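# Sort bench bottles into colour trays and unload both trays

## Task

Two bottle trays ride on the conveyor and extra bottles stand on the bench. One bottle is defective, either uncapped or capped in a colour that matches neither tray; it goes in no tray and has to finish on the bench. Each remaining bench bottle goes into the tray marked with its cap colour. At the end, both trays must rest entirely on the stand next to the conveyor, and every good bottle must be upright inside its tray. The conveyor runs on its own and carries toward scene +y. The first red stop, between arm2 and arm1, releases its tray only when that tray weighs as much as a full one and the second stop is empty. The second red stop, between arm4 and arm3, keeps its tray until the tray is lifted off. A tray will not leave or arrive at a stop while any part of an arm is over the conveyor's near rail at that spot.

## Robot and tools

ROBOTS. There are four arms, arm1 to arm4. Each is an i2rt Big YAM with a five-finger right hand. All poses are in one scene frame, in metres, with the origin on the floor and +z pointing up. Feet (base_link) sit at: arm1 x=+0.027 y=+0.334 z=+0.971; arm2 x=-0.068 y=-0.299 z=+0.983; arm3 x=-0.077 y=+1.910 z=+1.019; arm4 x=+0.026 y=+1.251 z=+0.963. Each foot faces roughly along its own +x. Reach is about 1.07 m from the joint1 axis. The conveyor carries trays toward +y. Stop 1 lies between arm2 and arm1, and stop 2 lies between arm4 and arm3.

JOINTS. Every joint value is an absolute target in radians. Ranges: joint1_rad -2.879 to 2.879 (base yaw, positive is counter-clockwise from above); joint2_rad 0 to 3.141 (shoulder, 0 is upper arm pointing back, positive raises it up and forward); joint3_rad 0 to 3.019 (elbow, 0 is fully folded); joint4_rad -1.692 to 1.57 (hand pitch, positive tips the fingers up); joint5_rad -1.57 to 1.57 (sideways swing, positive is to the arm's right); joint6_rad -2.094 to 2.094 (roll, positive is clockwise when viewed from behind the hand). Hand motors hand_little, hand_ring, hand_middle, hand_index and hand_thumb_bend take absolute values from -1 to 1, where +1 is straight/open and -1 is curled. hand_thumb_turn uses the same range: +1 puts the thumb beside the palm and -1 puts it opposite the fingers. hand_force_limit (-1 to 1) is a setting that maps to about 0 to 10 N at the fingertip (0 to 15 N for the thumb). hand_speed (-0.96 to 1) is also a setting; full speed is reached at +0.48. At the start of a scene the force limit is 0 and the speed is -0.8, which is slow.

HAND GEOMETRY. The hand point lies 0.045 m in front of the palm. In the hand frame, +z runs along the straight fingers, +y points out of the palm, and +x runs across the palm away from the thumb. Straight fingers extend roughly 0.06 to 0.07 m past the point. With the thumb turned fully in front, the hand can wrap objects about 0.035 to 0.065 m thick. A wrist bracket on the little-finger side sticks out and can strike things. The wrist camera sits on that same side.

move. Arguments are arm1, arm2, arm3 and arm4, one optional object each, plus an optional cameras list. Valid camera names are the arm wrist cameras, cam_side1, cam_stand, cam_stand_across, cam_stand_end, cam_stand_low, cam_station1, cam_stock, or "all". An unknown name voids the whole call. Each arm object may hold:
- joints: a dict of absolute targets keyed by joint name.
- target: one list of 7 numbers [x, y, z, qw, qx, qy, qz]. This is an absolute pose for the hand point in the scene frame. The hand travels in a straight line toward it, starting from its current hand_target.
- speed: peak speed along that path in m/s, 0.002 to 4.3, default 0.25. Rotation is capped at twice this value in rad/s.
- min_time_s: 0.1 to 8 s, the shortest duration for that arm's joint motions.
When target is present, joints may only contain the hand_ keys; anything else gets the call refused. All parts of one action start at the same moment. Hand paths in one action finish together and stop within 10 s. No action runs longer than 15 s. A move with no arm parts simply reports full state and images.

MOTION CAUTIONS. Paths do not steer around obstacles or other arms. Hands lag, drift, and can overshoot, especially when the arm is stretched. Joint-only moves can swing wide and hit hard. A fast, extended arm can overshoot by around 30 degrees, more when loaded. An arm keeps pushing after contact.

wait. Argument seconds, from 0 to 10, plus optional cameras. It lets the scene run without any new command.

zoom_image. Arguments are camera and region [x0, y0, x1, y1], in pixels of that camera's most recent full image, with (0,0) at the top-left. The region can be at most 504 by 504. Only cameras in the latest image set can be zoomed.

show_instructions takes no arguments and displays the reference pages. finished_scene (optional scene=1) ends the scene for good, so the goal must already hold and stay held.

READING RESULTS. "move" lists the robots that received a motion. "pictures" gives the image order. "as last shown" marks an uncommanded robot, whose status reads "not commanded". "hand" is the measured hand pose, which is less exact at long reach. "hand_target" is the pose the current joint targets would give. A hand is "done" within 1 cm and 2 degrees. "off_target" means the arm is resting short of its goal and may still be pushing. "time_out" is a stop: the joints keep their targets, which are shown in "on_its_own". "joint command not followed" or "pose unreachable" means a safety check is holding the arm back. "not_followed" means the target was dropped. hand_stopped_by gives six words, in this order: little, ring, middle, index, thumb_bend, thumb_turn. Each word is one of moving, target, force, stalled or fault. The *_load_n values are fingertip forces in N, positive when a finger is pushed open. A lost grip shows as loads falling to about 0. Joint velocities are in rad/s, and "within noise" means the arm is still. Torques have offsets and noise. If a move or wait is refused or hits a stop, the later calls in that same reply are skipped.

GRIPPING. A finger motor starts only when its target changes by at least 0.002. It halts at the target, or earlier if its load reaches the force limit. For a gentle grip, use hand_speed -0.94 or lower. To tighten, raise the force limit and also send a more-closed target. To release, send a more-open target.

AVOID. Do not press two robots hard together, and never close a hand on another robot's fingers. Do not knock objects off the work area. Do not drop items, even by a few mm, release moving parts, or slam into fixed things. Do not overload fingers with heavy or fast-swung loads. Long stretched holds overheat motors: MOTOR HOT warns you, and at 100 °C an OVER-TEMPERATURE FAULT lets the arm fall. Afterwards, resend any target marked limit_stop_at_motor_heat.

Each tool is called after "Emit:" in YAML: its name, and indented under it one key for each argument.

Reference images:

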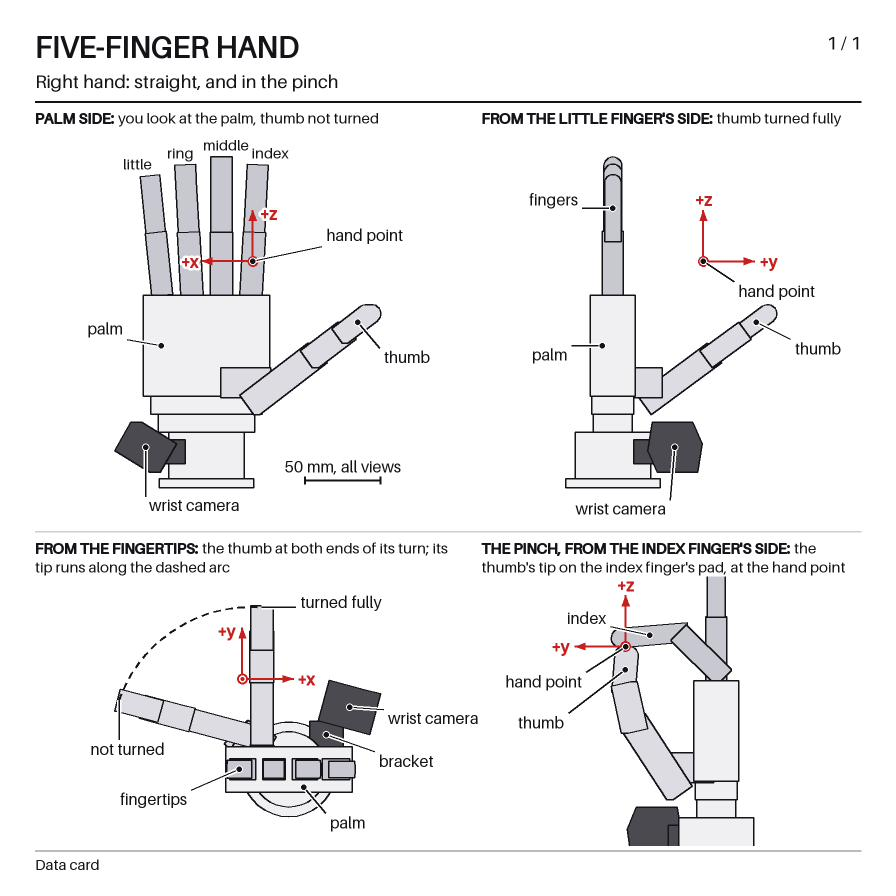

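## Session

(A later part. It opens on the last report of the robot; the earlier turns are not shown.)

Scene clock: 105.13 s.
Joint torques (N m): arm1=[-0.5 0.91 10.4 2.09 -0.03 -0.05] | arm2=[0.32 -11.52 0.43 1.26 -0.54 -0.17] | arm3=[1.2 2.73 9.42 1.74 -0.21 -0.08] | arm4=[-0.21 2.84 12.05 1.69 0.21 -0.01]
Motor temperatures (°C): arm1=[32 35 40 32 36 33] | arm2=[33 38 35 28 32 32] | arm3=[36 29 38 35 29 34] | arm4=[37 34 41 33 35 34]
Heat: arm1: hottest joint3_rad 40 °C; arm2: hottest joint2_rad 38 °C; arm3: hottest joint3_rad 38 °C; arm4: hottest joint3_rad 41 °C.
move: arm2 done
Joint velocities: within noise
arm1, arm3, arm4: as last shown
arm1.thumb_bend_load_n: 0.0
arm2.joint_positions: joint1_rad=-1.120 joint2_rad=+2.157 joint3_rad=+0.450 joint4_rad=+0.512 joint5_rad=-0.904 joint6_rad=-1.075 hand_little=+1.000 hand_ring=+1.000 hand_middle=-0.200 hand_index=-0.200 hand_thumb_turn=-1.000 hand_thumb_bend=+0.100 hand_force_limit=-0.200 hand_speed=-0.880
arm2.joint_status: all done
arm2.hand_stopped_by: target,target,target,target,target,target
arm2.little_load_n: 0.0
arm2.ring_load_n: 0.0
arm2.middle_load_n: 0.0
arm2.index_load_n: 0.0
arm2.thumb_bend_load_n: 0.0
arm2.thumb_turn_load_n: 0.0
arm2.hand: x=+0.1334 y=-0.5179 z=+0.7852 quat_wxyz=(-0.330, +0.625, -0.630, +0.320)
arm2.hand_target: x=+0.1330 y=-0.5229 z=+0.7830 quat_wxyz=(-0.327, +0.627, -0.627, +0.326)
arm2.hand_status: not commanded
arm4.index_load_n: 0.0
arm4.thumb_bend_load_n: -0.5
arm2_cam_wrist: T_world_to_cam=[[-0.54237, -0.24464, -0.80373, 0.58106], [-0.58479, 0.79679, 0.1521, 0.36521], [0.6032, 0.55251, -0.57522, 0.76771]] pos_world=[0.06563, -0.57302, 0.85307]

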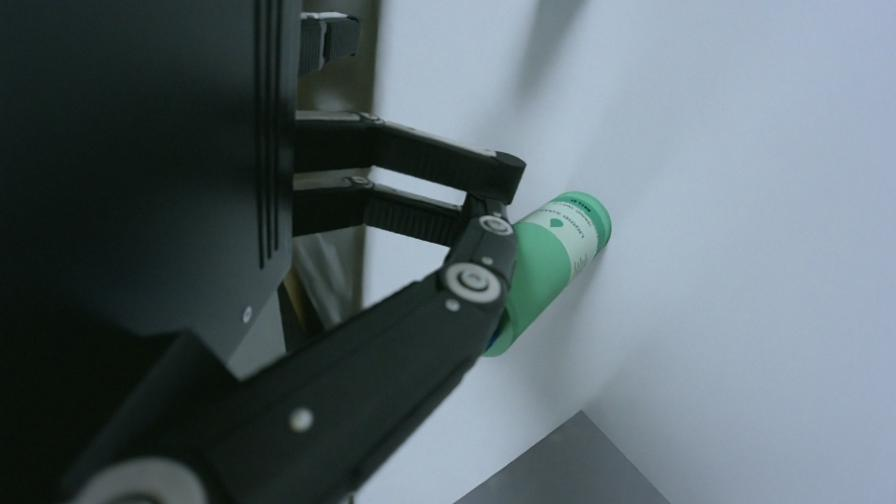

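Emit:
move:
  cameras: ["cam_stock","cam_station1"]

Emit:
zoom_image:
  camera: "cam_station1"
  region: [696, 354, 896, 504]

Emit:
zoom_image:
  camera: "cam_stock"
  region: [160, 50, 360, 200]

Scene clock: 105.47 s.
Joint torques (N m): arm1=[-0.5 0.91 10.41 2.09 -0.03 -0.06] | arm2=[0.21 -11.58 0.42 1.24 -0.54 -0.17] | arm3=[1.26 2.67 9.42 1.73 -0.21 -0.08] | arm4=[-0.21 2.84 12.05 1.69 0.21 -0.01]
Motor temperatures (°C): arm1=[32 35 40 32 36 33] | arm2=[33 38 35 28 32 32] | arm3=[36 29 38 35 29 34] | arm4=[37 34 41 33 35 34]
Heat: arm1: hottest joint3_rad 40 °C; arm2: hottest joint2_rad 38 °C; arm3: hottest joint3_rad 38 °C; arm4: hottest joint3_rad 41 °C.
Joint velocities: within noise
arm1.joint_positions: joint1_rad=-0.127 joint2_rad=+0.614 joint3_rad=+1.316 joint4_rad=-1.171 joint5_rad=-0.149 joint6_rad=-0.993 hand_little=+1.000 hand_ring=+1.000 hand_middle=+1.000 hand_index=+1.000 hand_thumb_turn=+1.000 hand_thumb_bend=+1.000 hand_force_limit=+0.000 hand_speed=-0.800
arm1.joint_status: not commanded
arm1.hand_stopped_by: target,target,target,target,target,target
arm1.little_load_n: 0.0
arm1.ring_load_n: 0.0
arm1.middle_load_n: 0.0
arm1.index_load_n: 0.0
arm1.thumb_bend_load_n: 0.0
arm1.thumb_turn_load_n: 0.0
arm1.hand: x=+0.2914 y=+0.3080 z=+1.4429 quat_wxyz=(-0.190, +0.820, -0.239, +0.483) (m; scene frame)
arm1.hand_target: x=+0.2909 y=+0.3080 z=+1.4557 quat_wxyz=(-0.192, +0.814, -0.236, +0.495) (m; scene frame)
arm1.hand_status: not commanded
arm2.joint_positions: joint1_rad=-1.120 joint2_rad=+2.157 joint3_rad=+0.450 joint4_rad=+0.512 joint5_rad=-0.904 joint6_rad=-1.075 hand_little=+1.000 hand_ring=+1.000 hand_middle=-0.200 hand_index=-0.200 hand_thumb_turn=-1.000 hand_thumb_bend=+0.100 hand_force_limit=-0.200 hand_speed=-0.880
arm2.joint_status: all done
arm2.hand_stopped_by: target,target,target,target,target,target
arm2.little_load_n: 0.0
arm2.ring_load_n: 0.0
arm2.middle_load_n: 0.0
arm2.index_load_n: 0.0
arm2.thumb_bend_load_n: 0.0
arm2.thumb_turn_load_n: 0.0
arm2.hand: x=+0.1334 y=-0.5179 z=+0.7852 quat_wxyz=(-0.330, +0.625, -0.630, +0.320) (m; scene frame)
arm2.hand_target: x=+0.1330 y=-0.5229 z=+0.7830 quat_wxyz=(-0.327, +0.627, -0.627, +0.326) (m; scene frame)
arm2.hand_status: not commanded
arm3.joint_positions: joint1_rad=+0.052 joint2_rad=+0.631 joint3_rad=+1.412 joint4_rad=-1.169 joint5_rad=-0.182 joint6_rad=-1.161 hand_little=+1.000 hand_ring=+1.000 hand_middle=+1.000 hand_index=+1.000 hand_thumb_turn=+1.000 hand_thumb_bend=+1.000 hand_force_limit=+0.000 hand_speed=-0.800
arm3.joint_status: not commanded
arm3.hand_stopped_by: target,target,target,target,target,target
arm3.little_load_n: 0.0
arm3.ring_load_n: 0.0
arm3.middle_load_n: -0.5
arm3.index_load_n: 0.0
arm3.thumb_bend_load_n: 0.0
arm3.thumb_turn_load_n: 0.0
arm3.hand: x=+0.1895 y=+1.8818 z=+1.5413 quat_wxyz=(-0.173, +0.819, -0.148, +0.528) (m; scene frame)
arm3.hand_target: x=+0.1880 y=+1.8818 z=+1.5499 quat_wxyz=(-0.174, +0.814, -0.146, +0.535) (m; scene frame)
arm3.hand_status: not commanded
arm4.joint_positions: joint1_rad=-0.047 joint2_rad=+0.634 joint3_rad=+1.333 joint4_rad=-1.246 joint5_rad=+0.179 joint6_rad=-1.146 hand_little=+1.000 hand_ring=+1.000 hand_middle=+1.000 hand_index=+1.000 hand_thumb_turn=+1.000 hand_thumb_bend=+1.000 hand_force_limit=+0.000 hand_speed=-0.800
arm4.joint_status: not commanded
arm4.hand_stopped_by: target,target,target,target,target,target
arm4.little_load_n: 0.0
arm4.ring_load_n: 0.0
arm4.middle_load_n: 0.0
arm4.index_load_n: 0.0
arm4.thumb_bend_load_n: 0.0
arm4.thumb_turn_load_n: 0.0
arm4.hand: x=+0.2713 y=+1.1888 z=+1.4397 quat_wxyz=(-0.038, +0.845, -0.204, +0.493) (m; scene frame)
arm4.hand_target: x=+0.2706 y=+1.1888 z=+1.4503 quat_wxyz=(-0.041, +0.839, -0.204, +0.503) (m; scene frame)
arm4.hand_status: not commanded
pictures: cam_station1, cam_stock

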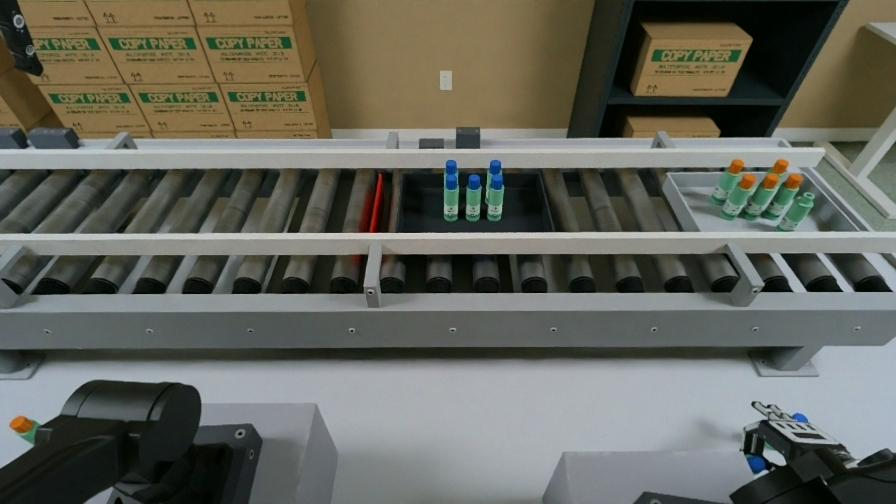

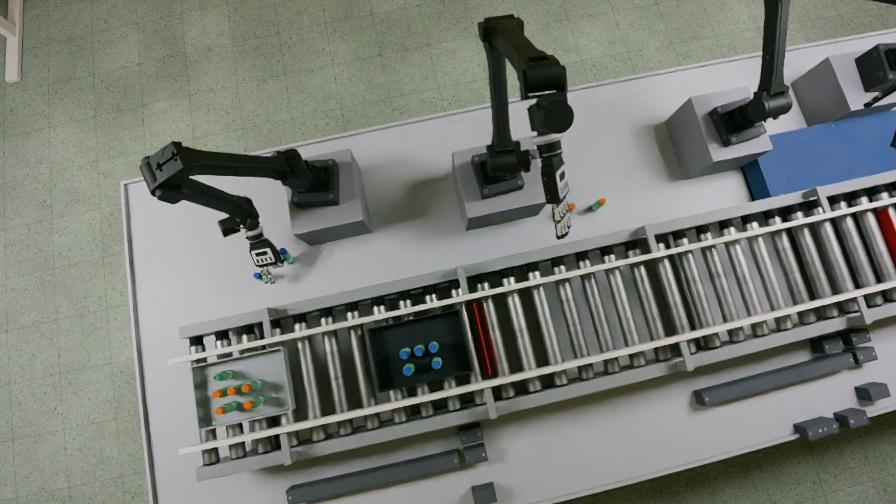

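Scaled by 2.520 from the camera's image (finer frame: 1280x720).

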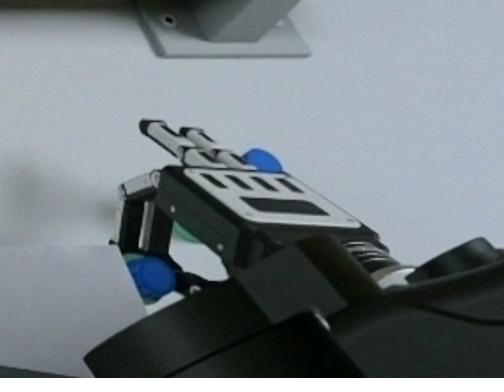

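Scaled by 2.520 from the camera's image (finer frame: 1280x720).

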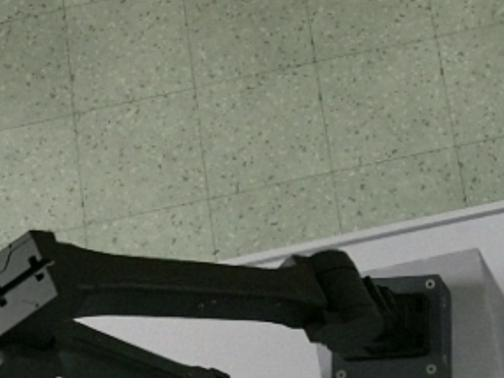

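Emit:
zoom_image:
  camera: "cam_stock"
  region: [210, 210, 330, 300]

Scaled by 4.200 from the camera's image (finer frame: 1280x720).

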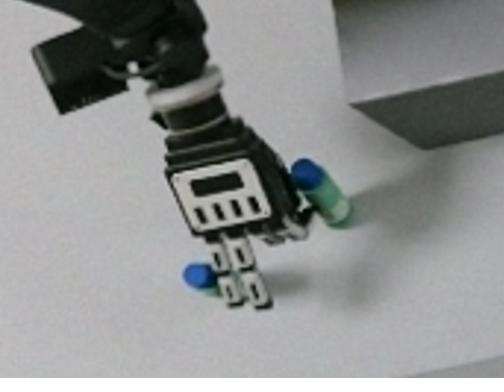

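Emit:
move:
  cameras: ["cam_side1"]

Emit:
zoom_image:
  camera: "cam_side1"
  region: [600, 250, 780, 400]

Scene clock: 109.40 s.
Joint torques (N m): arm1=[-0.5 0.91 10.41 2.09 -0.03 -0.05] | arm2=[0.21 -11.52 0.4 1.29 -0.54 -0.17] | arm3=[1.2 2.73 9.43 1.74 -0.21 -0.08] | arm4=[-0.21 2.78 12.04 1.69 0.21 -0.01]
Motor temperatures (°C): arm1=[31 35 40 32 36 33] | arm2=[33 38 35 28 32 32] | arm3=[36 29 38 35 29 34] | arm4=[37 34 41 33 35 34]
Heat: arm1: hottest joint3_rad 40 °C; arm2: hottest joint2_rad 38 °C; arm3: hottest joint3_rad 38 °C; arm4: hottest joint3_rad 41 °C.
Joint velocities: within noise
arm1.joint_positions: joint1_rad=-0.127 joint2_rad=+0.614 joint3_rad=+1.316 joint4_rad=-1.171 joint5_rad=-0.149 joint6_rad=-0.993 hand_little=+1.000 hand_ring=+1.000 hand_middle=+1.000 hand_index=+1.000 hand_thumb_turn=+1.000 hand_thumb_bend=+1.000 hand_force_limit=+0.000 hand_speed=-0.800
arm1.joint_status: not commanded
arm1.hand_stopped_by: target,target,target,target,target,target
arm1.little_load_n: 0.0
arm1.ring_load_n: 0.0
arm1.middle_load_n: 0.0
arm1.index_load_n: 0.0
arm1.thumb_bend_load_n: 0.0
arm1.thumb_turn_load_n: 0.0
arm1.hand: x=+0.2914 y=+0.3080 z=+1.4429 quat_wxyz=(-0.190, +0.820, -0.239, +0.483) (m; scene frame)
arm1.hand_target: x=+0.2909 y=+0.3080 z=+1.4557 quat_wxyz=(-0.192, +0.814, -0.236, +0.495) (m; scene frame)
arm1.hand_status: not commanded
arm2.joint_positions: joint1_rad=-1.120 joint2_rad=+2.157 joint3_rad=+0.450 joint4_rad=+0.512 joint5_rad=-0.904 joint6_rad=-1.075 hand_little=+1.000 hand_ring=+1.000 hand_middle=-0.200 hand_index=-0.200 hand_thumb_turn=-1.000 hand_thumb_bend=+0.100 hand_force_limit=-0.200 hand_speed=-0.880
arm2.joint_status: all done
arm2.hand_stopped_by: target,target,target,target,target,target
arm2.little_load_n: -0.5
arm2.ring_load_n: 0.0
arm2.middle_load_n: 0.0
arm2.index_load_n: 0.0
arm2.thumb_bend_load_n: 0.0
arm2.thumb_turn_load_n: 0.0
arm2.hand: x=+0.1334 y=-0.5179 z=+0.7852 quat_wxyz=(-0.330, +0.625, -0.630, +0.320) (m; scene frame)
arm2.hand_target: x=+0.1330 y=-0.5229 z=+0.7830 quat_wxyz=(-0.327, +0.627, -0.627, +0.326) (m; scene frame)
arm2.hand_status: not commanded
arm3.joint_positions: joint1_rad=+0.052 joint2_rad=+0.631 joint3_rad=+1.412 joint4_rad=-1.169 joint5_rad=-0.182 joint6_rad=-1.161 hand_little=+1.000 hand_ring=+1.000 hand_middle=+1.000 hand_index=+1.000 hand_thumb_turn=+1.000 hand_thumb_bend=+1.000 hand_force_limit=+0.000 hand_speed=-0.800
arm3.joint_status: not commanded
arm3.hand_stopped_by: target,target,target,target,target,target
arm3.little_load_n: 0.0
arm3.ring_load_n: 0.0
arm3.middle_load_n: -0.5
arm3.index_load_n: 0.0
arm3.thumb_bend_load_n: 0.5
arm3.thumb_turn_load_n: 0.0
arm3.hand: x=+0.1895 y=+1.8818 z=+1.5413 quat_wxyz=(-0.173, +0.819, -0.148, +0.528) (m; scene frame)
arm3.hand_target: x=+0.1880 y=+1.8818 z=+1.5499 quat_wxyz=(-0.174, +0.814, -0.146, +0.535) (m; scene frame)
arm3.hand_status: not commanded
arm4.joint_positions: joint1_rad=-0.047 joint2_rad=+0.634 joint3_rad=+1.333 joint4_rad=-1.246 joint5_rad=+0.179 joint6_rad=-1.146 hand_little=+1.000 hand_ring=+1.000 hand_middle=+1.000 hand_index=+1.000 hand_thumb_turn=+1.000 hand_thumb_bend=+1.000 hand_force_limit=+0.000 hand_speed=-0.800
arm4.joint_status: not commanded
arm4.hand_stopped_by: target,target,target,target,target,target
arm4.little_load_n: 0.0
arm4.ring_load_n: 0.0
arm4.middle_load_n: 0.0
arm4.index_load_n: 0.0
arm4.thumb_bend_load_n: 0.0
arm4.thumb_turn_load_n: 0.0
arm4.hand: x=+0.2713 y=+1.1888 z=+1.4397 quat_wxyz=(-0.038, +0.845, -0.204, +0.493) (m; scene frame)
arm4.hand_target: x=+0.2706 y=+1.1888 z=+1.4503 quat_wxyz=(-0.041, +0.839, -0.204, +0.503) (m; scene frame)
arm4.hand_status: not commanded
pictures: cam_side1

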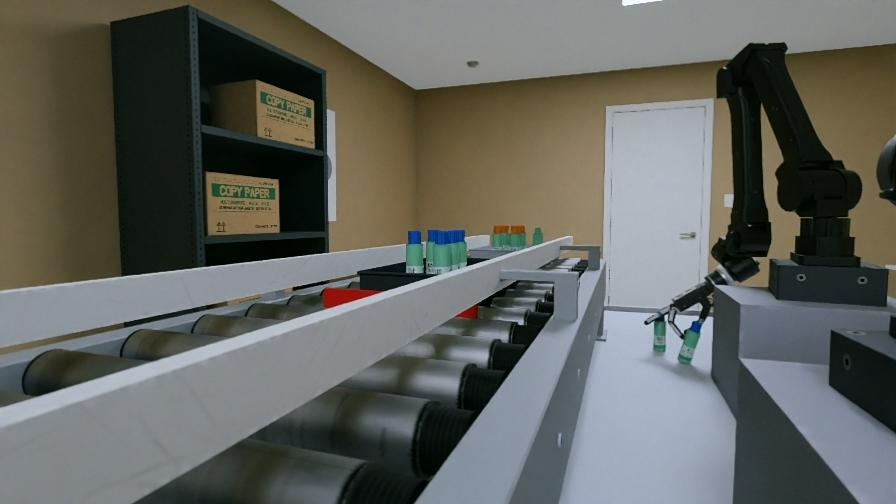

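Scaled by 2.800 from the camera's image (finer frame: 1280x720).

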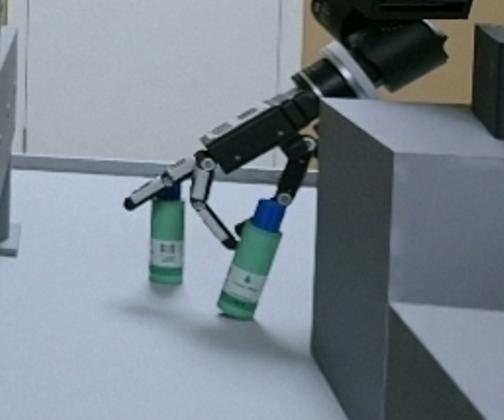

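Emit:
move:
  arm2: {"joints":{"hand_index":0.4,"hand_middle":0.4,"hand_speed":-0.7}}

Emit:
move:
  arm2: {"target":[0.158,-0.523,0.785,0.3265,-0.6272,0.6272,-0.3265],"speed":0.03}
  cameras: ["cam_side1"]

Emit:
zoom_image:
  camera: "cam_side1"
  region: [600, 250, 780, 400]

Scene clock: 110.83 s.
Joint torques (N m): arm1=[-0.5 0.85 10.41 2.09 -0.03 -0.06] | arm2=[0.21 -11.4 0.42 1.26 -0.54 -0.17] | arm3=[1.26 2.67 9.43 1.74 -0.21 -0.09] | arm4=[-0.21 2.84 12.05 1.69 0.21 -0.01]
Motor temperatures (°C): arm1=[31 35 40 32 36 33] | arm2=[33 38 35 28 32 32] | arm3=[35 29 38 35 29 34] | arm4=[37 34 41 33 35 34]
Heat: arm1: hottest joint3_rad 40 °C; arm2: hottest joint2_rad 38 °C; arm3: hottest joint3_rad 38 °C; arm4: hottest joint3_rad 41 °C.
move: arm2 done
Joint velocities: within noise
arm1, arm3, arm4: as last shown
arm2.joint_positions: joint1_rad=-1.120 joint2_rad=+2.157 joint3_rad=+0.450 joint4_rad=+0.512 joint5_rad=-0.904 joint6_rad=-1.076 hand_little=+1.000 hand_ring=+1.000 hand_middle=+0.400 hand_index=+0.400 hand_thumb_turn=-1.000 hand_thumb_bend=+0.100 hand_force_limit=-0.200 hand_speed=-0.700
arm2.joint_status: all done
arm2.hand_stopped_by: target,target,target,target,target,target
arm2.little_load_n: -0.5
arm2.ring_load_n: 0.0
arm2.middle_load_n: 0.0
arm2.index_load_n: 0.0
arm2.thumb_bend_load_n: 0.0
arm2.thumb_turn_load_n: 0.0
arm2.hand: x=+0.1335 y=-0.5179 z=+0.7852 quat_wxyz=(-0.330, +0.626, -0.630, +0.320)
arm2.hand_target: x=+0.1330 y=-0.5229 z=+0.7831 quat_wxyz=(-0.327, +0.627, -0.627, +0.326)
arm2.hand_status: not commanded
arm3.middle_load_n: 0.0
arm3.thumb_bend_load_n: 0.0
arm4.thumb_turn_load_n: -0.5
pictures: none

Scene clock: 112.37 s.
Joint torques (N m): arm1=[-0.44 0.85 10.41 2.09 -0.03 -0.05] | arm2=[1.08 -11.52 0.69 1.48 -0.35 0.01] | arm3=[1.26 2.67 9.43 1.73 -0.21 -0.08] | arm4=[-0.21 2.78 12.05 1.69 0.2 -0.01]
Motor temperatures (°C): arm1=[31 35 40 32 36 33] | arm2=[33 38 35 28 32 32] | arm3=[35 29 38 34 29 34] | arm4=[37 34 41 33 35 34]
Heat: arm1: hottest joint3_rad 40 °C; arm2: hottest joint2_rad 38 °C; arm3: hottest joint3_rad 38 °C; arm4: hottest joint3_rad 41 °C.
move: arm2 done
Joint velocities: within noise
arm1, arm3, arm4: as last shown
arm1.middle_load_n: -0.5
arm1.thumb_turn_load_n: -0.5
arm2.joint_positions: joint1_rad=-1.046 joint2_rad=+2.157 joint3_rad=+0.454 joint4_rad=+0.606 joint5_rad=-0.872 joint6_rad=-0.970 hand_little=+1.000 hand_ring=+1.000 hand_middle=+0.400 hand_index=+0.400 hand_thumb_turn=-1.000 hand_thumb_bend=+0.100 hand_force_limit=-0.200 hand_speed=-0.700
arm2.joint_status: not commanded
arm2.hand_stopped_by: target,target,target,target,target,target
arm2.little_load_n: -0.5
arm2.ring_load_n: 0.0
arm2.middle_load_n: 0.0
arm2.index_load_n: 0.0
arm2.thumb_bend_load_n: 0.0
arm2.thumb_turn_load_n: 0.0
arm2.hand: x=+0.1556 y=-0.5217 z=+0.7879 quat_wxyz=(-0.327, +0.628, -0.627, +0.326)
arm2.hand_target: x=+0.1579 y=-0.5228 z=+0.7850 quat_wxyz=(-0.327, +0.627, -0.627, +0.326)
arm2.hand_status: done (0.004 m and 0.1 deg from the pose sent, 0.025 m and 1.0 deg at the start)
arm4.thumb_turn_load_n: 0.0

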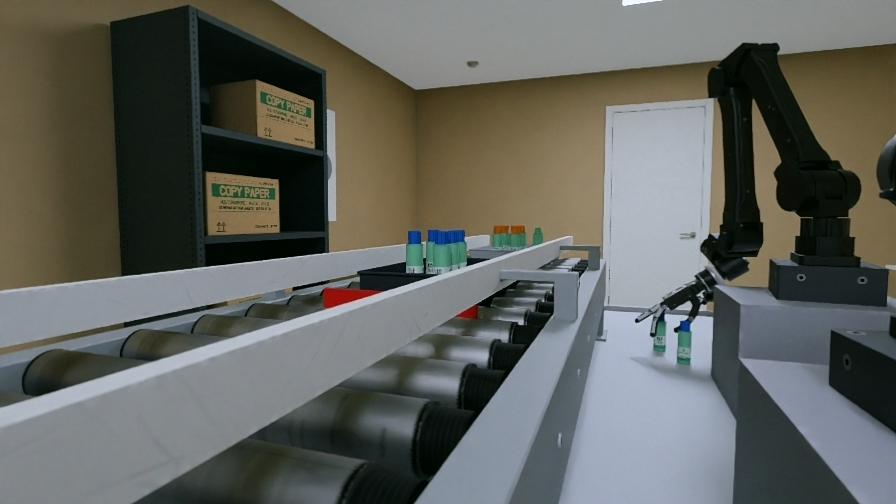

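Scaled by 2.800 from the camera's image (finer frame: 1280x720).

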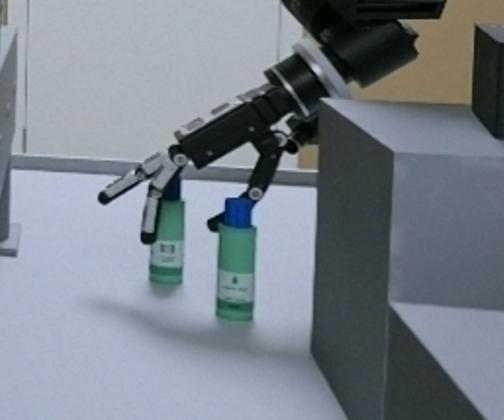

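Emit:
move:
  arm2: {"target":[0.156,-0.545,0.80,0.3265,-0.6272,0.6272,-0.3265],"speed":0.06}

Emit:
move:
  arm2: {"target":[0.150,-0.530,0.88,0.3265,-0.6272,0.6272,-0.3265],"speed":0.15,"joints":{"hand_thumb_bend":1,"hand_index":0.5,"hand_middle":0.5,"hand_speed":0.3}}
  cameras: ["arm2_cam_wrist"]

Scene clock: 113.73 s.
Joint torques (N m): arm1=[-0.44 0.85 10.4 2.09 -0.03 -0.05] | arm2=[-0.09 -13.63 1.58 0.31 -0.56 -0.18] | arm3=[1.26 2.67 9.43 1.74 -0.21 -0.08] | arm4=[-0.26 2.84 12.05 1.69 0.21 -0.01]
Motor temperatures (°C): arm1=[31 35 40 32 36 33] | arm2=[33 38 35 28 32 32] | arm3=[35 29 38 34 29 34] | arm4=[37 34 41 33 35 34]
Heat: arm1: hottest joint3_rad 40 °C; arm2: hottest joint2_rad 38 °C; arm3: hottest joint3_rad 38 °C; arm4: hottest joint3_rad 41 °C.
move: arm2 done
Joint velocities: within noise
arm1, arm3, arm4: as last shown
arm1.middle_load_n: 0.0
arm1.thumb_turn_load_n: 0.0
arm2.joint_positions: joint1_rad=-1.067 joint2_rad=+2.102 joint3_rad=+0.493 joint4_rad=+0.480 joint5_rad=-0.882 joint6_rad=-0.996 hand_little=+1.000 hand_ring=+1.000 hand_middle=+0.400 hand_index=+0.400 hand_thumb_turn=-1.000 hand_thumb_bend=+0.100 hand_force_limit=-0.200 hand_speed=-0.700
arm2.joint_status: not commanded
arm2.hand_stopped_by: target,target,target,target,target,target
arm2.little_load_n: 0.0
arm2.ring_load_n: 0.0
arm2.middle_load_n: 0.0
arm2.index_load_n: 0.0
arm2.thumb_bend_load_n: 0.0
arm2.thumb_turn_load_n: 0.0
arm2.hand: x=+0.1559 y=-0.5388 z=+0.7980 quat_wxyz=(-0.329, +0.626, -0.630, +0.322)
arm2.hand_target: x=+0.1560 y=-0.5450 z=+0.8000 quat_wxyz=(-0.326, +0.627, -0.627, +0.327)
arm2.hand_status: done (0.007 m and 0.7 deg from the pose sent, 0.026 m and 0.1 deg at the start)
pictures: none

Scene clock: 115.03 s.
Joint torques (N m): arm1=[-0.5 0.91 10.41 2.09 -0.03 -0.06] | arm2=[0.15 -10.75 3.19 0.34 -0.53 -0.19] | arm3=[1.2 2.67 9.42 1.72 -0.21 -0.08] | arm4=[-0.21 2.84 12.05 1.69 0.21 -0.01]
Motor temperatures (°C): arm1=[31 35 40 32 36 33] | arm2=[33 38 35 28 32 32] | arm3=[35 29 38 34 29 34] | arm4=[37 34 41 33 35 34]
Heat: arm1: hottest joint3_rad 40 °C; arm2: hottest joint2_rad 38 °C; arm3: hottest joint3_rad 38 °C; arm4: hottest joint3_rad 41 °C.
move: arm2 done
Joint velocities: within noise
arm1, arm3, arm4: as last shown
arm2.joint_positions: joint1_rad=-1.069 joint2_rad=+1.739 joint3_rad=+0.422 joint4_rad=+0.203 joint5_rad=-0.884 joint6_rad=-1.000 hand_little=+1.000 hand_ring=+1.000 hand_middle=+0.500 hand_index=+0.500 hand_thumb_turn=-1.000 hand_thumb_bend=+1.000 hand_force_limit=-0.200 hand_speed=+0.300
arm2.joint_status: all done
arm2.hand_stopped_by: target,target,target,target,target,target
arm2.little_load_n: 0.0
arm2.ring_load_n: 0.0
arm2.middle_load_n: 0.0
arm2.index_load_n: 0.0
arm2.thumb_bend_load_n: 0.0
arm2.thumb_turn_load_n: 0.0
arm2.hand: x=+0.1537 y=-0.5331 z=+0.8808 quat_wxyz=(-0.326, +0.628, -0.626, +0.329)
arm2.hand_target: x=+0.1500 y=-0.5299 z=+0.8799 quat_wxyz=(-0.326, +0.627, -0.627, +0.327)
arm2.hand_status: done (0.005 m and 0.4 deg from the pose sent, 0.083 m and 0.7 deg at the start)
arm2_cam_wrist: T_world_to_cam=[[-0.53596, -0.26248, -0.80241, 0.65353], [-0.58579, 0.80004, 0.12957, 0.39633], [0.60795, 0.53948, -0.58254, 0.81764]] pos_world=[0.08535, -0.58665, 0.94935]

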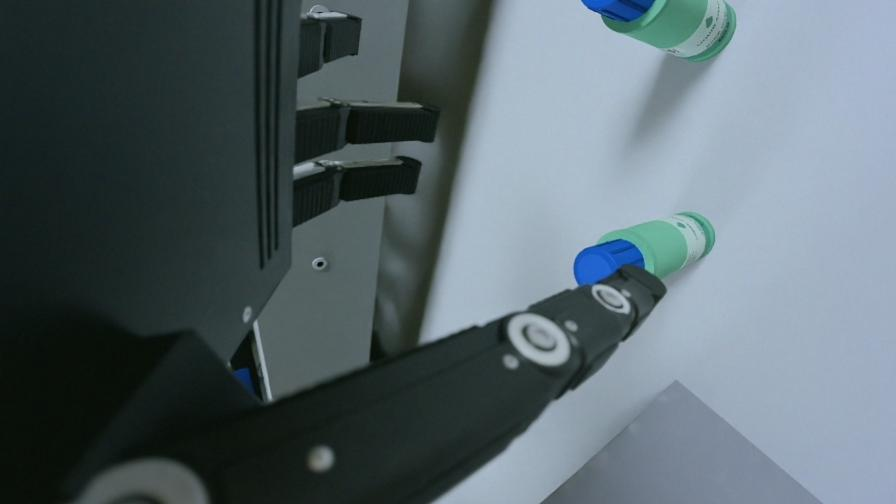

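Emit:
move:
  arm2: {"target":[0.128,-0.517,0.85,0.3265,-0.6272,0.6272,-0.3265],"speed":0.15}

Emit:
move:
  arm2: {"target":[0.128,-0.519,0.781,0.3265,-0.6272,0.6272,-0.3265],"speed":0.1}

Emit:
move:
  arm2: {"joints":{"hand_thumb_bend":0.3,"hand_index":0.2,"hand_middle":0.2,"hand_speed":-0.7,"hand_force_limit":-0.7}}
  cameras: ["arm2_cam_wrist","cam_side1"]

Emit:
zoom_image:
  camera: "cam_side1"
  region: [600, 250, 780, 400]

Scene clock: 116.80 s.
Joint torques (N m): arm1=[-0.5 0.85 10.41 2.09 -0.03 -0.06] | arm2=[0.26 -9.82 1.85 1.25 -0.59 -0.19] | arm3=[1.2 2.67 9.42 1.74 -0.21 -0.08] | arm4=[-0.21 2.84 12.05 1.69 0.2 -0.01]
Motor temperatures (°C): arm1=[31 35 40 32 36 33] | arm2=[33 38 34 28 32 32] | arm3=[35 29 38 34 29 34] | arm4=[37 34 41 33 35 34]
Heat: arm1: hottest joint3_rad 40 °C; arm2: hottest joint2_rad 38 °C; arm3: hottest joint3_rad 38 °C; arm4: hottest joint3_rad 41 °C.
move: arm2 done
Joint velocities: within noise
arm1, arm3, arm4: as last shown
arm2.joint_positions: joint1_rad=-1.133 joint2_rad=+1.846 joint3_rad=+0.390 joint4_rad=+0.255 joint5_rad=-0.908 joint6_rad=-1.094 hand_little=+1.000 hand_ring=+1.000 hand_middle=+0.500 hand_index=+0.500 hand_thumb_turn=-1.000 hand_thumb_bend=+1.000 hand_force_limit=-0.200 hand_speed=+0.300
arm2.joint_status: not commanded
arm2.hand_stopped_by: target,target,target,target,target,target
arm2.little_load_n: 0.0
arm2.ring_load_n: 0.0
arm2.middle_load_n: 0.0
arm2.index_load_n: 0.0
arm2.thumb_bend_load_n: 0.0
arm2.thumb_turn_load_n: 0.0
arm2.hand: x=+0.1299 y=-0.5176 z=+0.8521 quat_wxyz=(-0.328, +0.626, -0.629, +0.323)
arm2.hand_target: x=+0.1280 y=-0.5170 z=+0.8500 quat_wxyz=(-0.327, +0.627, -0.627, +0.326)
arm2.hand_status: done (0.003 m and 0.5 deg from the pose sent, 0.043 m and 0.4 deg at the start)
arm3.thumb_turn_load_n: -0.5
pictures: none

Scene clock: 118.13 s.
Joint torques (N m): arm1=[-0.5 0.85 10.41 2.07 -0.03 -0.05] | arm2=[0.26 -11.58 0.21 1.21 -0.58 -0.12] | arm3=[1.26 2.67 9.43 1.74 -0.21 -0.09] | arm4=[-0.26 2.84 12.04 1.69 0.21 -0.01]
Motor temperatures (°C): arm1=[31 35 40 32 36 33] | arm2=[33 38 34 28 32 32] | arm3=[35 29 38 34 29 34] | arm4=[37 34 41 33 35 34]
Heat: arm1: hottest joint3_rad 40 °C; arm2: hottest joint2_rad 38 °C; arm3: hottest joint3_rad 38 °C; arm4: hottest joint3_rad 41 °C.
move: arm2 done
Joint velocities: within noise
arm1, arm3, arm4: as last shown
arm2.joint_positions: joint1_rad=-1.135 joint2_rad=+2.167 joint3_rad=+0.442 joint4_rad=+0.513 joint5_rad=-0.909 joint6_rad=-1.101 hand_little=+1.000 hand_ring=+1.000 hand_middle=+0.500 hand_index=+0.500 hand_thumb_turn=-1.000 hand_thumb_bend=+1.000 hand_force_limit=-0.200 hand_speed=+0.300
arm2.joint_status: not commanded
arm2.hand_stopped_by: target,target,target,target,target,target
arm2.little_load_n: 0.0
arm2.ring_load_n: 0.0
arm2.middle_load_n: 0.0
arm2.index_load_n: -0.5
arm2.thumb_bend_load_n: 0.0
arm2.thumb_turn_load_n: 0.0
arm2.hand: x=+0.1280 y=-0.5141 z=+0.7828 quat_wxyz=(-0.330, +0.626, -0.630, +0.320)
arm2.hand_target: x=+0.1280 y=-0.5189 z=+0.7811 quat_wxyz=(-0.327, +0.627, -0.627, +0.326)
arm2.hand_status: done (0.005 m and 0.9 deg from the pose sent, 0.071 m and 0.5 deg at the start)
arm3.thumb_turn_load_n: 0.0
pictures: none

Scene clock: 120.27 s.
Joint torques (N m): arm1=[-0.5 0.91 10.4 2.09 -0.03 -0.05] | arm2=[0.32 -11.58 0.2 1.24 -0.58 -0.13] | arm3=[1.26 2.67 9.42 1.73 -0.21 -0.08] | arm4=[-0.21 2.84 12.05 1.69 0.2 -0.01]
Motor temperatures (°C): arm1=[31 35 40 32 36 33] | arm2=[33 38 34 28 32 32] | arm3=[35 29 38 34 29 34] | arm4=[37 34 41 33 35 34]
Heat: arm1: hottest joint3_rad 40 °C; arm2: hottest joint2_rad 38 °C; arm3: hottest joint3_rad 38 °C; arm4: hottest joint3_rad 41 °C.
move: arm2 done
Joint velocities: within noise
arm1, arm3, arm4: as last shown
arm2.joint_positions: joint1_rad=-1.135 joint2_rad=+2.167 joint3_rad=+0.442 joint4_rad=+0.513 joint5_rad=-0.909 joint6_rad=-1.101 hand_little=+1.000 hand_ring=+1.000 hand_middle=+0.200 hand_index=+0.200 hand_thumb_turn=-1.000 hand_thumb_bend=+0.300 hand_force_limit=-0.700 hand_speed=-0.700
arm2.joint_status: all done
arm2.hand_stopped_by: target,target,target,target,target,target
arm2.little_load_n: 0.0
arm2.ring_load_n: 0.0
arm2.middle_load_n: 0.0
arm2.index_load_n: 0.0
arm2.thumb_bend_load_n: 0.0
arm2.thumb_turn_load_n: 0.0
arm2.hand: x=+0.1280 y=-0.5141 z=+0.7828 quat_wxyz=(-0.330, +0.626, -0.630, +0.320)
arm2.hand_target: x=+0.1280 y=-0.5188 z=+0.7811 quat_wxyz=(-0.327, +0.627, -0.627, +0.326)
arm2.hand_status: not commanded
arm4.middle_load_n: 0.5
arm2_cam_wrist: T_world_to_cam=[[-0.54245, -0.24774, -0.80273, 0.57474], [-0.58586, 0.79639, 0.15011, 0.36086], [0.60209, 0.55172, -0.57714, 0.76874]] pos_world=[0.06033, -0.56912, 0.85087]

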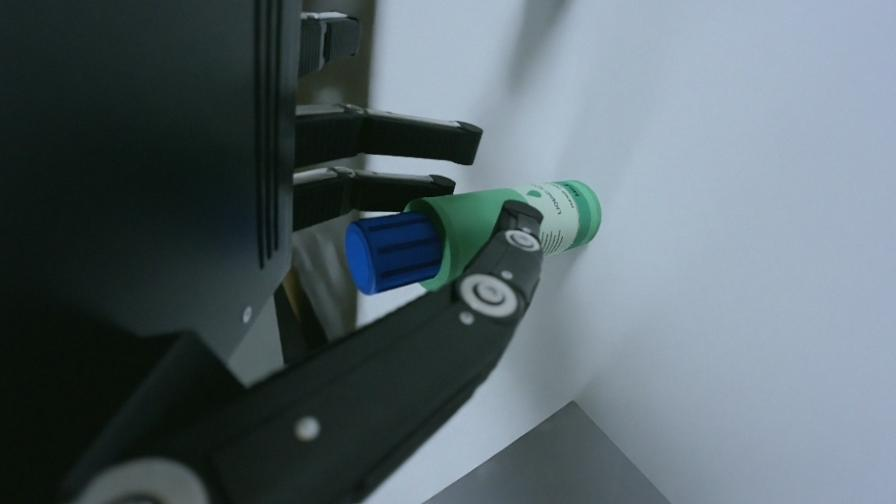

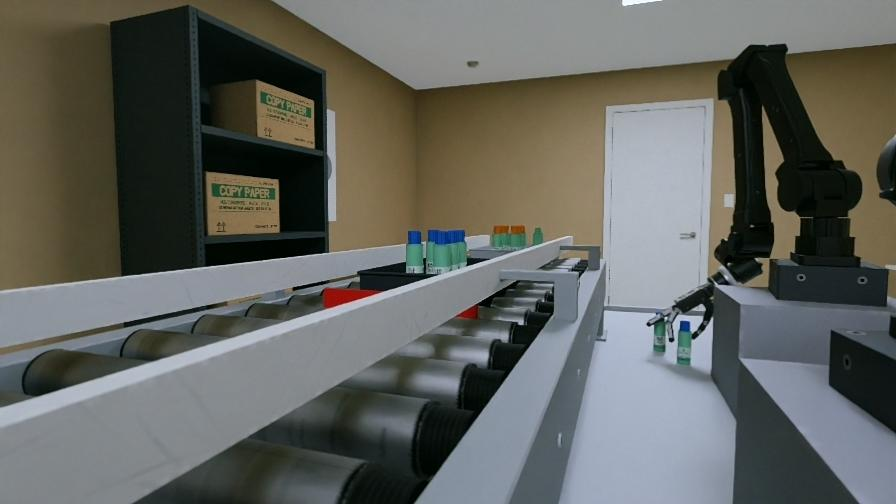

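Scaled by 2.800 from the camera's image (finer frame: 1280x720).

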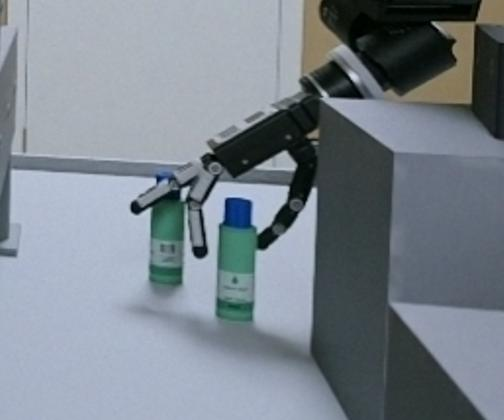

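Emit:
move:
  arm2: {"joints":{"hand_thumb_bend":0.22,"hand_index":0.08,"hand_middle":0.08,"hand_speed":-0.85,"hand_force_limit":-0.7}}
  cameras: ["arm2_cam_wrist"]

Scene clock: 121.40 s.
Joint torques (N m): arm1=[-0.5 0.85 10.41 2.1 -0.03 -0.06] | arm2=[0.26 -11.69 0.2 1.24 -0.57 -0.13] | arm3=[1.26 2.67 9.43 1.73 -0.21 -0.08] | arm4=[-0.21 2.84 12.05 1.69 0.2 -0.01]
Motor temperatures (°C): arm1=[31 35 40 32 36 33] | arm2=[33 38 34 28 32 32] | arm3=[35 29 38 34 29 34] | arm4=[37 34 41 33 35 34]
Heat: arm1: hottest joint3_rad 40 °C; arm2: hottest joint2_rad 38 °C; arm3: hottest joint3_rad 38 °C; arm4: hottest joint3_rad 41 °C.
move: arm2 done
Joint velocities: within noise
arm1.joint_positions: joint1_rad=-0.127 joint2_rad=+0.614 joint3_rad=+1.316 joint4_rad=-1.171 joint5_rad=-0.149 joint6_rad=-0.993 hand_little=+1.000 hand_ring=+1.000 hand_middle=+1.000 hand_index=+1.000 hand_thumb_turn=+1.000 hand_thumb_bend=+1.000 hand_force_limit=+0.000 hand_speed=-0.800
arm1.joint_status: not commanded
arm1.hand_stopped_by: target,target,target,target,target,target
arm1.little_load_n: 0.0
arm1.ring_load_n: 0.0
arm1.middle_load_n: 0.0
arm1.index_load_n: 0.0
arm1.thumb_bend_load_n: 0.0
arm1.thumb_turn_load_n: 0.0
arm1.hand: x=+0.2914 y=+0.3080 z=+1.4429 quat_wxyz=(-0.190, +0.820, -0.239, +0.483)
arm1.hand_target: x=+0.2909 y=+0.3080 z=+1.4557 quat_wxyz=(-0.192, +0.814, -0.236, +0.495)
arm1.hand_status: not commanded
arm2.joint_positions: joint1_rad=-1.135 joint2_rad=+2.167 joint3_rad=+0.442 joint4_rad=+0.513 joint5_rad=-0.909 joint6_rad=-1.101 hand_little=+1.000 hand_ring=+1.000 hand_middle=+0.080 hand_index=+0.090 hand_thumb_turn=-1.000 hand_thumb_bend=+0.220 hand_force_limit=-0.700 hand_speed=-0.850
arm2.joint_status: all done
arm2.hand_stopped_by: target,target,target,force,target,target
arm2.little_load_n: 0.0
arm2.ring_load_n: 0.0
arm2.middle_load_n: 0.0
arm2.index_load_n: 0.5
arm2.thumb_bend_load_n: 0.5
arm2.thumb_turn_load_n: 0.0
arm2.hand: x=+0.1280 y=-0.5141 z=+0.7828 quat_wxyz=(-0.330, +0.626, -0.630, +0.320)
arm2.hand_target: x=+0.1280 y=-0.5188 z=+0.7811 quat_wxyz=(-0.327, +0.627, -0.627, +0.326)
arm2.hand_status: not commanded
arm3.joint_positions: joint1_rad=+0.052 joint2_rad=+0.631 joint3_rad=+1.412 joint4_rad=-1.169 joint5_rad=-0.182 joint6_rad=-1.161 hand_little=+1.000 hand_ring=+1.000 hand_middle=+1.000 hand_index=+1.000 hand_thumb_turn=+1.000 hand_thumb_bend=+1.000 hand_force_limit=+0.000 hand_speed=-0.800
arm3.joint_status: not commanded
arm3.hand_stopped_by: target,target,target,target,target,target
arm3.little_load_n: 0.0
arm3.ring_load_n: 0.0
arm3.middle_load_n: 0.0
arm3.index_load_n: 0.0
arm3.thumb_bend_load_n: 0.0
arm3.thumb_turn_load_n: 0.0
arm3.hand: x=+0.1895 y=+1.8818 z=+1.5413 quat_wxyz=(-0.173, +0.819, -0.148, +0.528)
arm3.hand_target: x=+0.1880 y=+1.8818 z=+1.5499 quat_wxyz=(-0.174, +0.814, -0.146, +0.535)
arm3.hand_status: not commanded
arm4.joint_positions: joint1_rad=-0.047 joint2_rad=+0.634 joint3_rad=+1.333 joint4_rad=-1.246 joint5_rad=+0.179 joint6_rad=-1.146 hand_little=+1.000 hand_ring=+1.000 hand_middle=+1.000 hand_index=+1.000 hand_thumb_turn=+1.000 hand_thumb_bend=+1.000 hand_force_limit=+0.000 hand_speed=-0.800
arm4.joint_status: not commanded
arm4.hand_stopped_by: target,target,target,target,target,target
arm4.little_load_n: 0.0
arm4.ring_load_n: 0.0
arm4.middle_load_n: 0.0
arm4.index_load_n: 0.0
arm4.thumb_bend_load_n: 0.0
arm4.thumb_turn_load_n: 0.0
arm4.hand: x=+0.2713 y=+1.1888 z=+1.4397 quat_wxyz=(-0.038, +0.845, -0.204, +0.493)
arm4.hand_target: x=+0.2706 y=+1.1888 z=+1.4503 quat_wxyz=(-0.041, +0.839, -0.204, +0.503)
arm4.hand_status: not commanded
arm2_cam_wrist: T_world_to_cam=[[-0.54245, -0.24774, -0.80273, 0.57474], [-0.58586, 0.79639, 0.15011, 0.36086], [0.60209, 0.55172, -0.57714, 0.76874]] pos_world=[0.06033, -0.56912, 0.85087]

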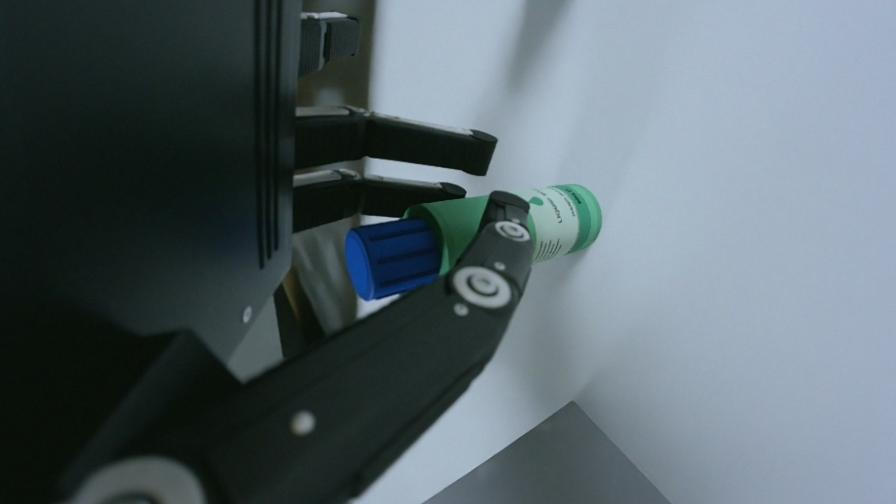

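Emit:
move:
  arm2: {"joints":{"hand_thumb_bend":0.8,"hand_index":0.5,"hand_middle":0.5,"hand_speed":0.0}}

Emit:
move:
  arm2: {"target":[0.124,-0.508,0.803,0.3265,-0.6272,0.6272,-0.3265],"speed":0.06}
  cameras: ["arm2_cam_wrist","cam_side1"]

Emit:
zoom_image:
  camera: "cam_side1"
  region: [600, 250, 780, 400]

Scene clock: 124.70 s.
Joint torques (N m): arm1=[-0.5 0.91 10.41 2.07 -0.03 -0.06] | arm2=[0.26 -11.63 0.24 1.26 -0.57 -0.13] | arm3=[1.26 2.67 9.43 1.73 -0.21 -0.08] | arm4=[-0.21 2.84 12.05 1.69 0.21 -0.01]
Motor temperatures (°C): arm1=[31 35 41 32 36 33] | arm2=[33 38 34 28 32 32] | arm3=[35 29 38 34 29 34] | arm4=[37 34 42 33 35 34]
Heat: arm1: hottest joint3_rad 41 °C; arm2: hottest joint2_rad 38 °C; arm3: hottest joint3_rad 38 °C; arm4: hottest joint3_rad 42 °C.
move: arm2 done
Joint velocities: within noise
arm1, arm3, arm4: as last shown
arm2.joint_positions: joint1_rad=-1.135 joint2_rad=+2.167 joint3_rad=+0.442 joint4_rad=+0.513 joint5_rad=-0.909 joint6_rad=-1.101 hand_little=+1.000 hand_ring=+1.000 hand_middle=+0.500 hand_index=+0.500 hand_thumb_turn=-1.000 hand_thumb_bend=+0.800 hand_force_limit=-0.700 hand_speed=+0.000
arm2.joint_status: all done
arm2.hand_stopped_by: target,target,target,target,target,target
arm2.little_load_n: 0.0
arm2.ring_load_n: 0.0
arm2.middle_load_n: 0.0
arm2.index_load_n: 0.0
arm2.thumb_bend_load_n: 0.0
arm2.thumb_turn_load_n: -0.5
arm2.hand: x=+0.1280 y=-0.5141 z=+0.7828 quat_wxyz=(-0.330, +0.626, -0.630, +0.320)
arm2.hand_target: x=+0.1280 y=-0.5189 z=+0.7810 quat_wxyz=(-0.327, +0.627, -0.627, +0.326)
arm2.hand_status: not commanded
arm3.little_load_n: 0.5
pictures: none

Scene clock: 125.73 s.
Joint torques (N m): arm1=[-0.5 0.91 10.41 2.09 -0.03 -0.05] | arm2=[0.15 -12.63 -0.49 0.25 -0.58 -0.17] | arm3=[1.2 2.73 9.4 1.73 -0.21 -0.08] | arm4=[-0.21 2.78 12.04 1.7 0.2 -0.01]
Motor temperatures (°C): arm1=[31 35 41 32 36 33] | arm2=[33 38 34 28 32 32] | arm3=[35 29 38 34 29 34] | arm4=[37 34 42 33 35 34]
Heat: arm1: hottest joint3_rad 41 °C; arm2: hottest joint2_rad 38 °C; arm3: hottest joint3_rad 38 °C; arm4: hottest joint3_rad 42 °C.
move: arm2 done
Joint velocities: within noise
arm1, arm3, arm4: as last shown
arm2.joint_positions: joint1_rad=-1.137 joint2_rad=+2.092 joint3_rad=+0.401 joint4_rad=+0.493 joint5_rad=-0.910 joint6_rad=-1.101 hand_little=+1.000 hand_ring=+1.000 hand_middle=+0.500 hand_index=+0.500 hand_thumb_turn=-1.000 hand_thumb_bend=+0.800 hand_force_limit=-0.700 hand_speed=+0.000
arm2.joint_status: not commanded
arm2.hand_stopped_by: target,target,target,target,target,target
arm2.little_load_n: 0.0
arm2.ring_load_n: 0.0
arm2.middle_load_n: 0.0
arm2.index_load_n: 0.0
arm2.thumb_bend_load_n: 0.0
arm2.thumb_turn_load_n: 0.0
arm2.hand: x=+0.1265 y=-0.5095 z=+0.8010 quat_wxyz=(-0.327, +0.628, -0.627, +0.326)
arm2.hand_target: x=+0.1241 y=-0.5080 z=+0.8029 quat_wxyz=(-0.326, +0.627, -0.627, +0.327)
arm2.hand_status: done (0.004 m and 0.1 deg from the pose sent, 0.022 m and 0.8 deg at the start)
arm3.little_load_n: 0.0
arm2_cam_wrist: T_world_to_cam=[[-0.53845, -0.25876, -0.80195, 0.5829], [-0.58597, 0.79889, 0.13567, 0.3665], [0.60556, 0.54297, -0.58179, 0.77644]] pos_world=[0.05844, -0.56354, 0.86945]

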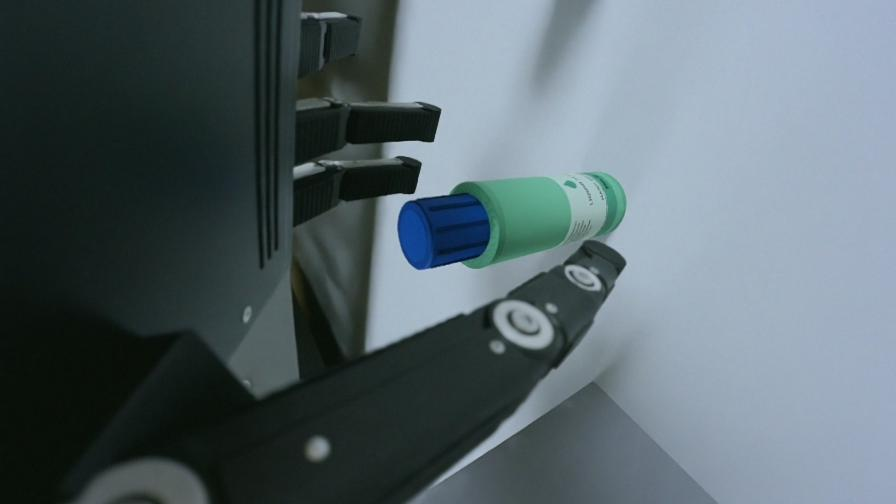

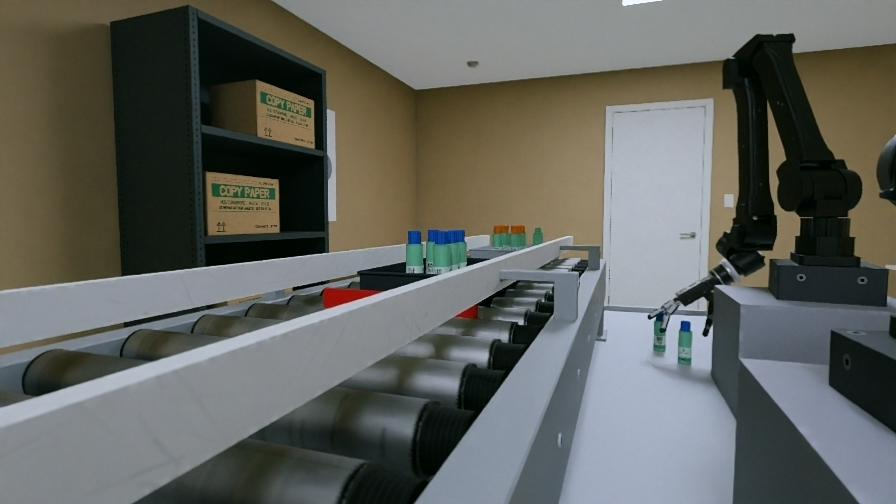

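Scaled by 2.800 from the camera's image (finer frame: 1280x720).

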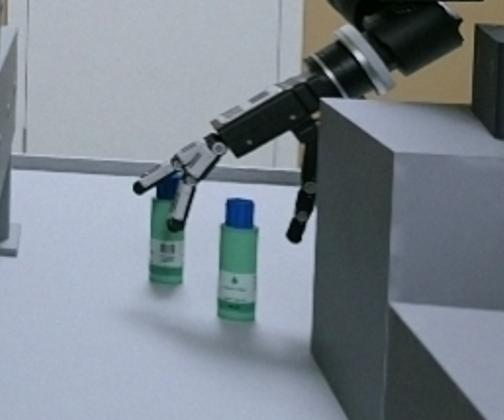

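Emit:
move:
  arm2: {"target":[0.122,-0.503,0.776,0.3265,-0.6272,0.6272,-0.3265],"speed":0.06}
  cameras: ["arm2_cam_wrist"]

Scene clock: 130.90 s.
Joint torques (N m): arm1=[-0.5 0.85 10.41 2.07 -0.03 -0.05] | arm2=[0.15 -11.11 -0.34 1.22 -0.6 -0.17] | arm3=[1.32 2.78 9.43 1.73 -0.21 -0.09] | arm4=[-0.21 2.84 12.05 1.69 0.21 -0.01]
Motor temperatures (°C): arm1=[31 35 41 32 36 33] | arm2=[33 38 34 28 32 32] | arm3=[35 29 38 34 29 34] | arm4=[37 34 42 33 35 34]
Heat: arm1: hottest joint3_rad 41 °C; arm2: hottest joint2_rad 38 °C; arm3: hottest joint3_rad 38 °C; arm4: hottest joint3_rad 42 °C.
move: arm2 done
Joint velocities: within noise
arm1, arm3, arm4: as last shown
arm2.joint_positions: joint1_rad=-1.139 joint2_rad=+2.202 joint3_rad=+0.406 joint4_rad=+0.576 joint5_rad=-0.910 joint6_rad=-1.105 hand_little=+1.000 hand_ring=+1.000 hand_middle=+0.500 hand_index=+0.500 hand_thumb_turn=-1.000 hand_thumb_bend=+0.800 hand_force_limit=-0.700 hand_speed=+0.000
arm2.joint_status: not commanded
arm2.hand_stopped_by: target,target,target,target,target,target
arm2.little_load_n: 0.0
arm2.ring_load_n: 0.0
arm2.middle_load_n: 0.0
arm2.index_load_n: 0.0
arm2.thumb_bend_load_n: 0.0
arm2.thumb_turn_load_n: 0.0
arm2.hand: x=+0.1220 y=-0.4967 z=+0.7781 quat_wxyz=(-0.331, +0.626, -0.631, +0.319)
arm2.hand_target: x=+0.1219 y=-0.5029 z=+0.7761 quat_wxyz=(-0.326, +0.627, -0.627, +0.326)
arm2.hand_status: done (0.007 m and 1.1 deg from the pose sent, 0.026 m and 0.1 deg at the start)
arm2_cam_wrist: T_world_to_cam=[[-0.54327, -0.24352, -0.80347, 0.57483], [-0.58508, 0.79616, 0.1543, 0.34067], [0.60212, 0.55392, -0.57501, 0.75944]] pos_world=[0.05433, -0.55192, 0.84597]

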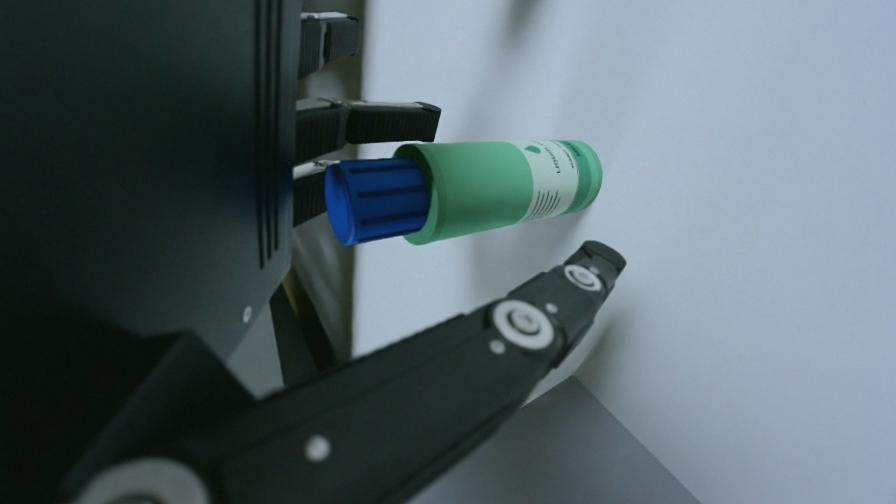

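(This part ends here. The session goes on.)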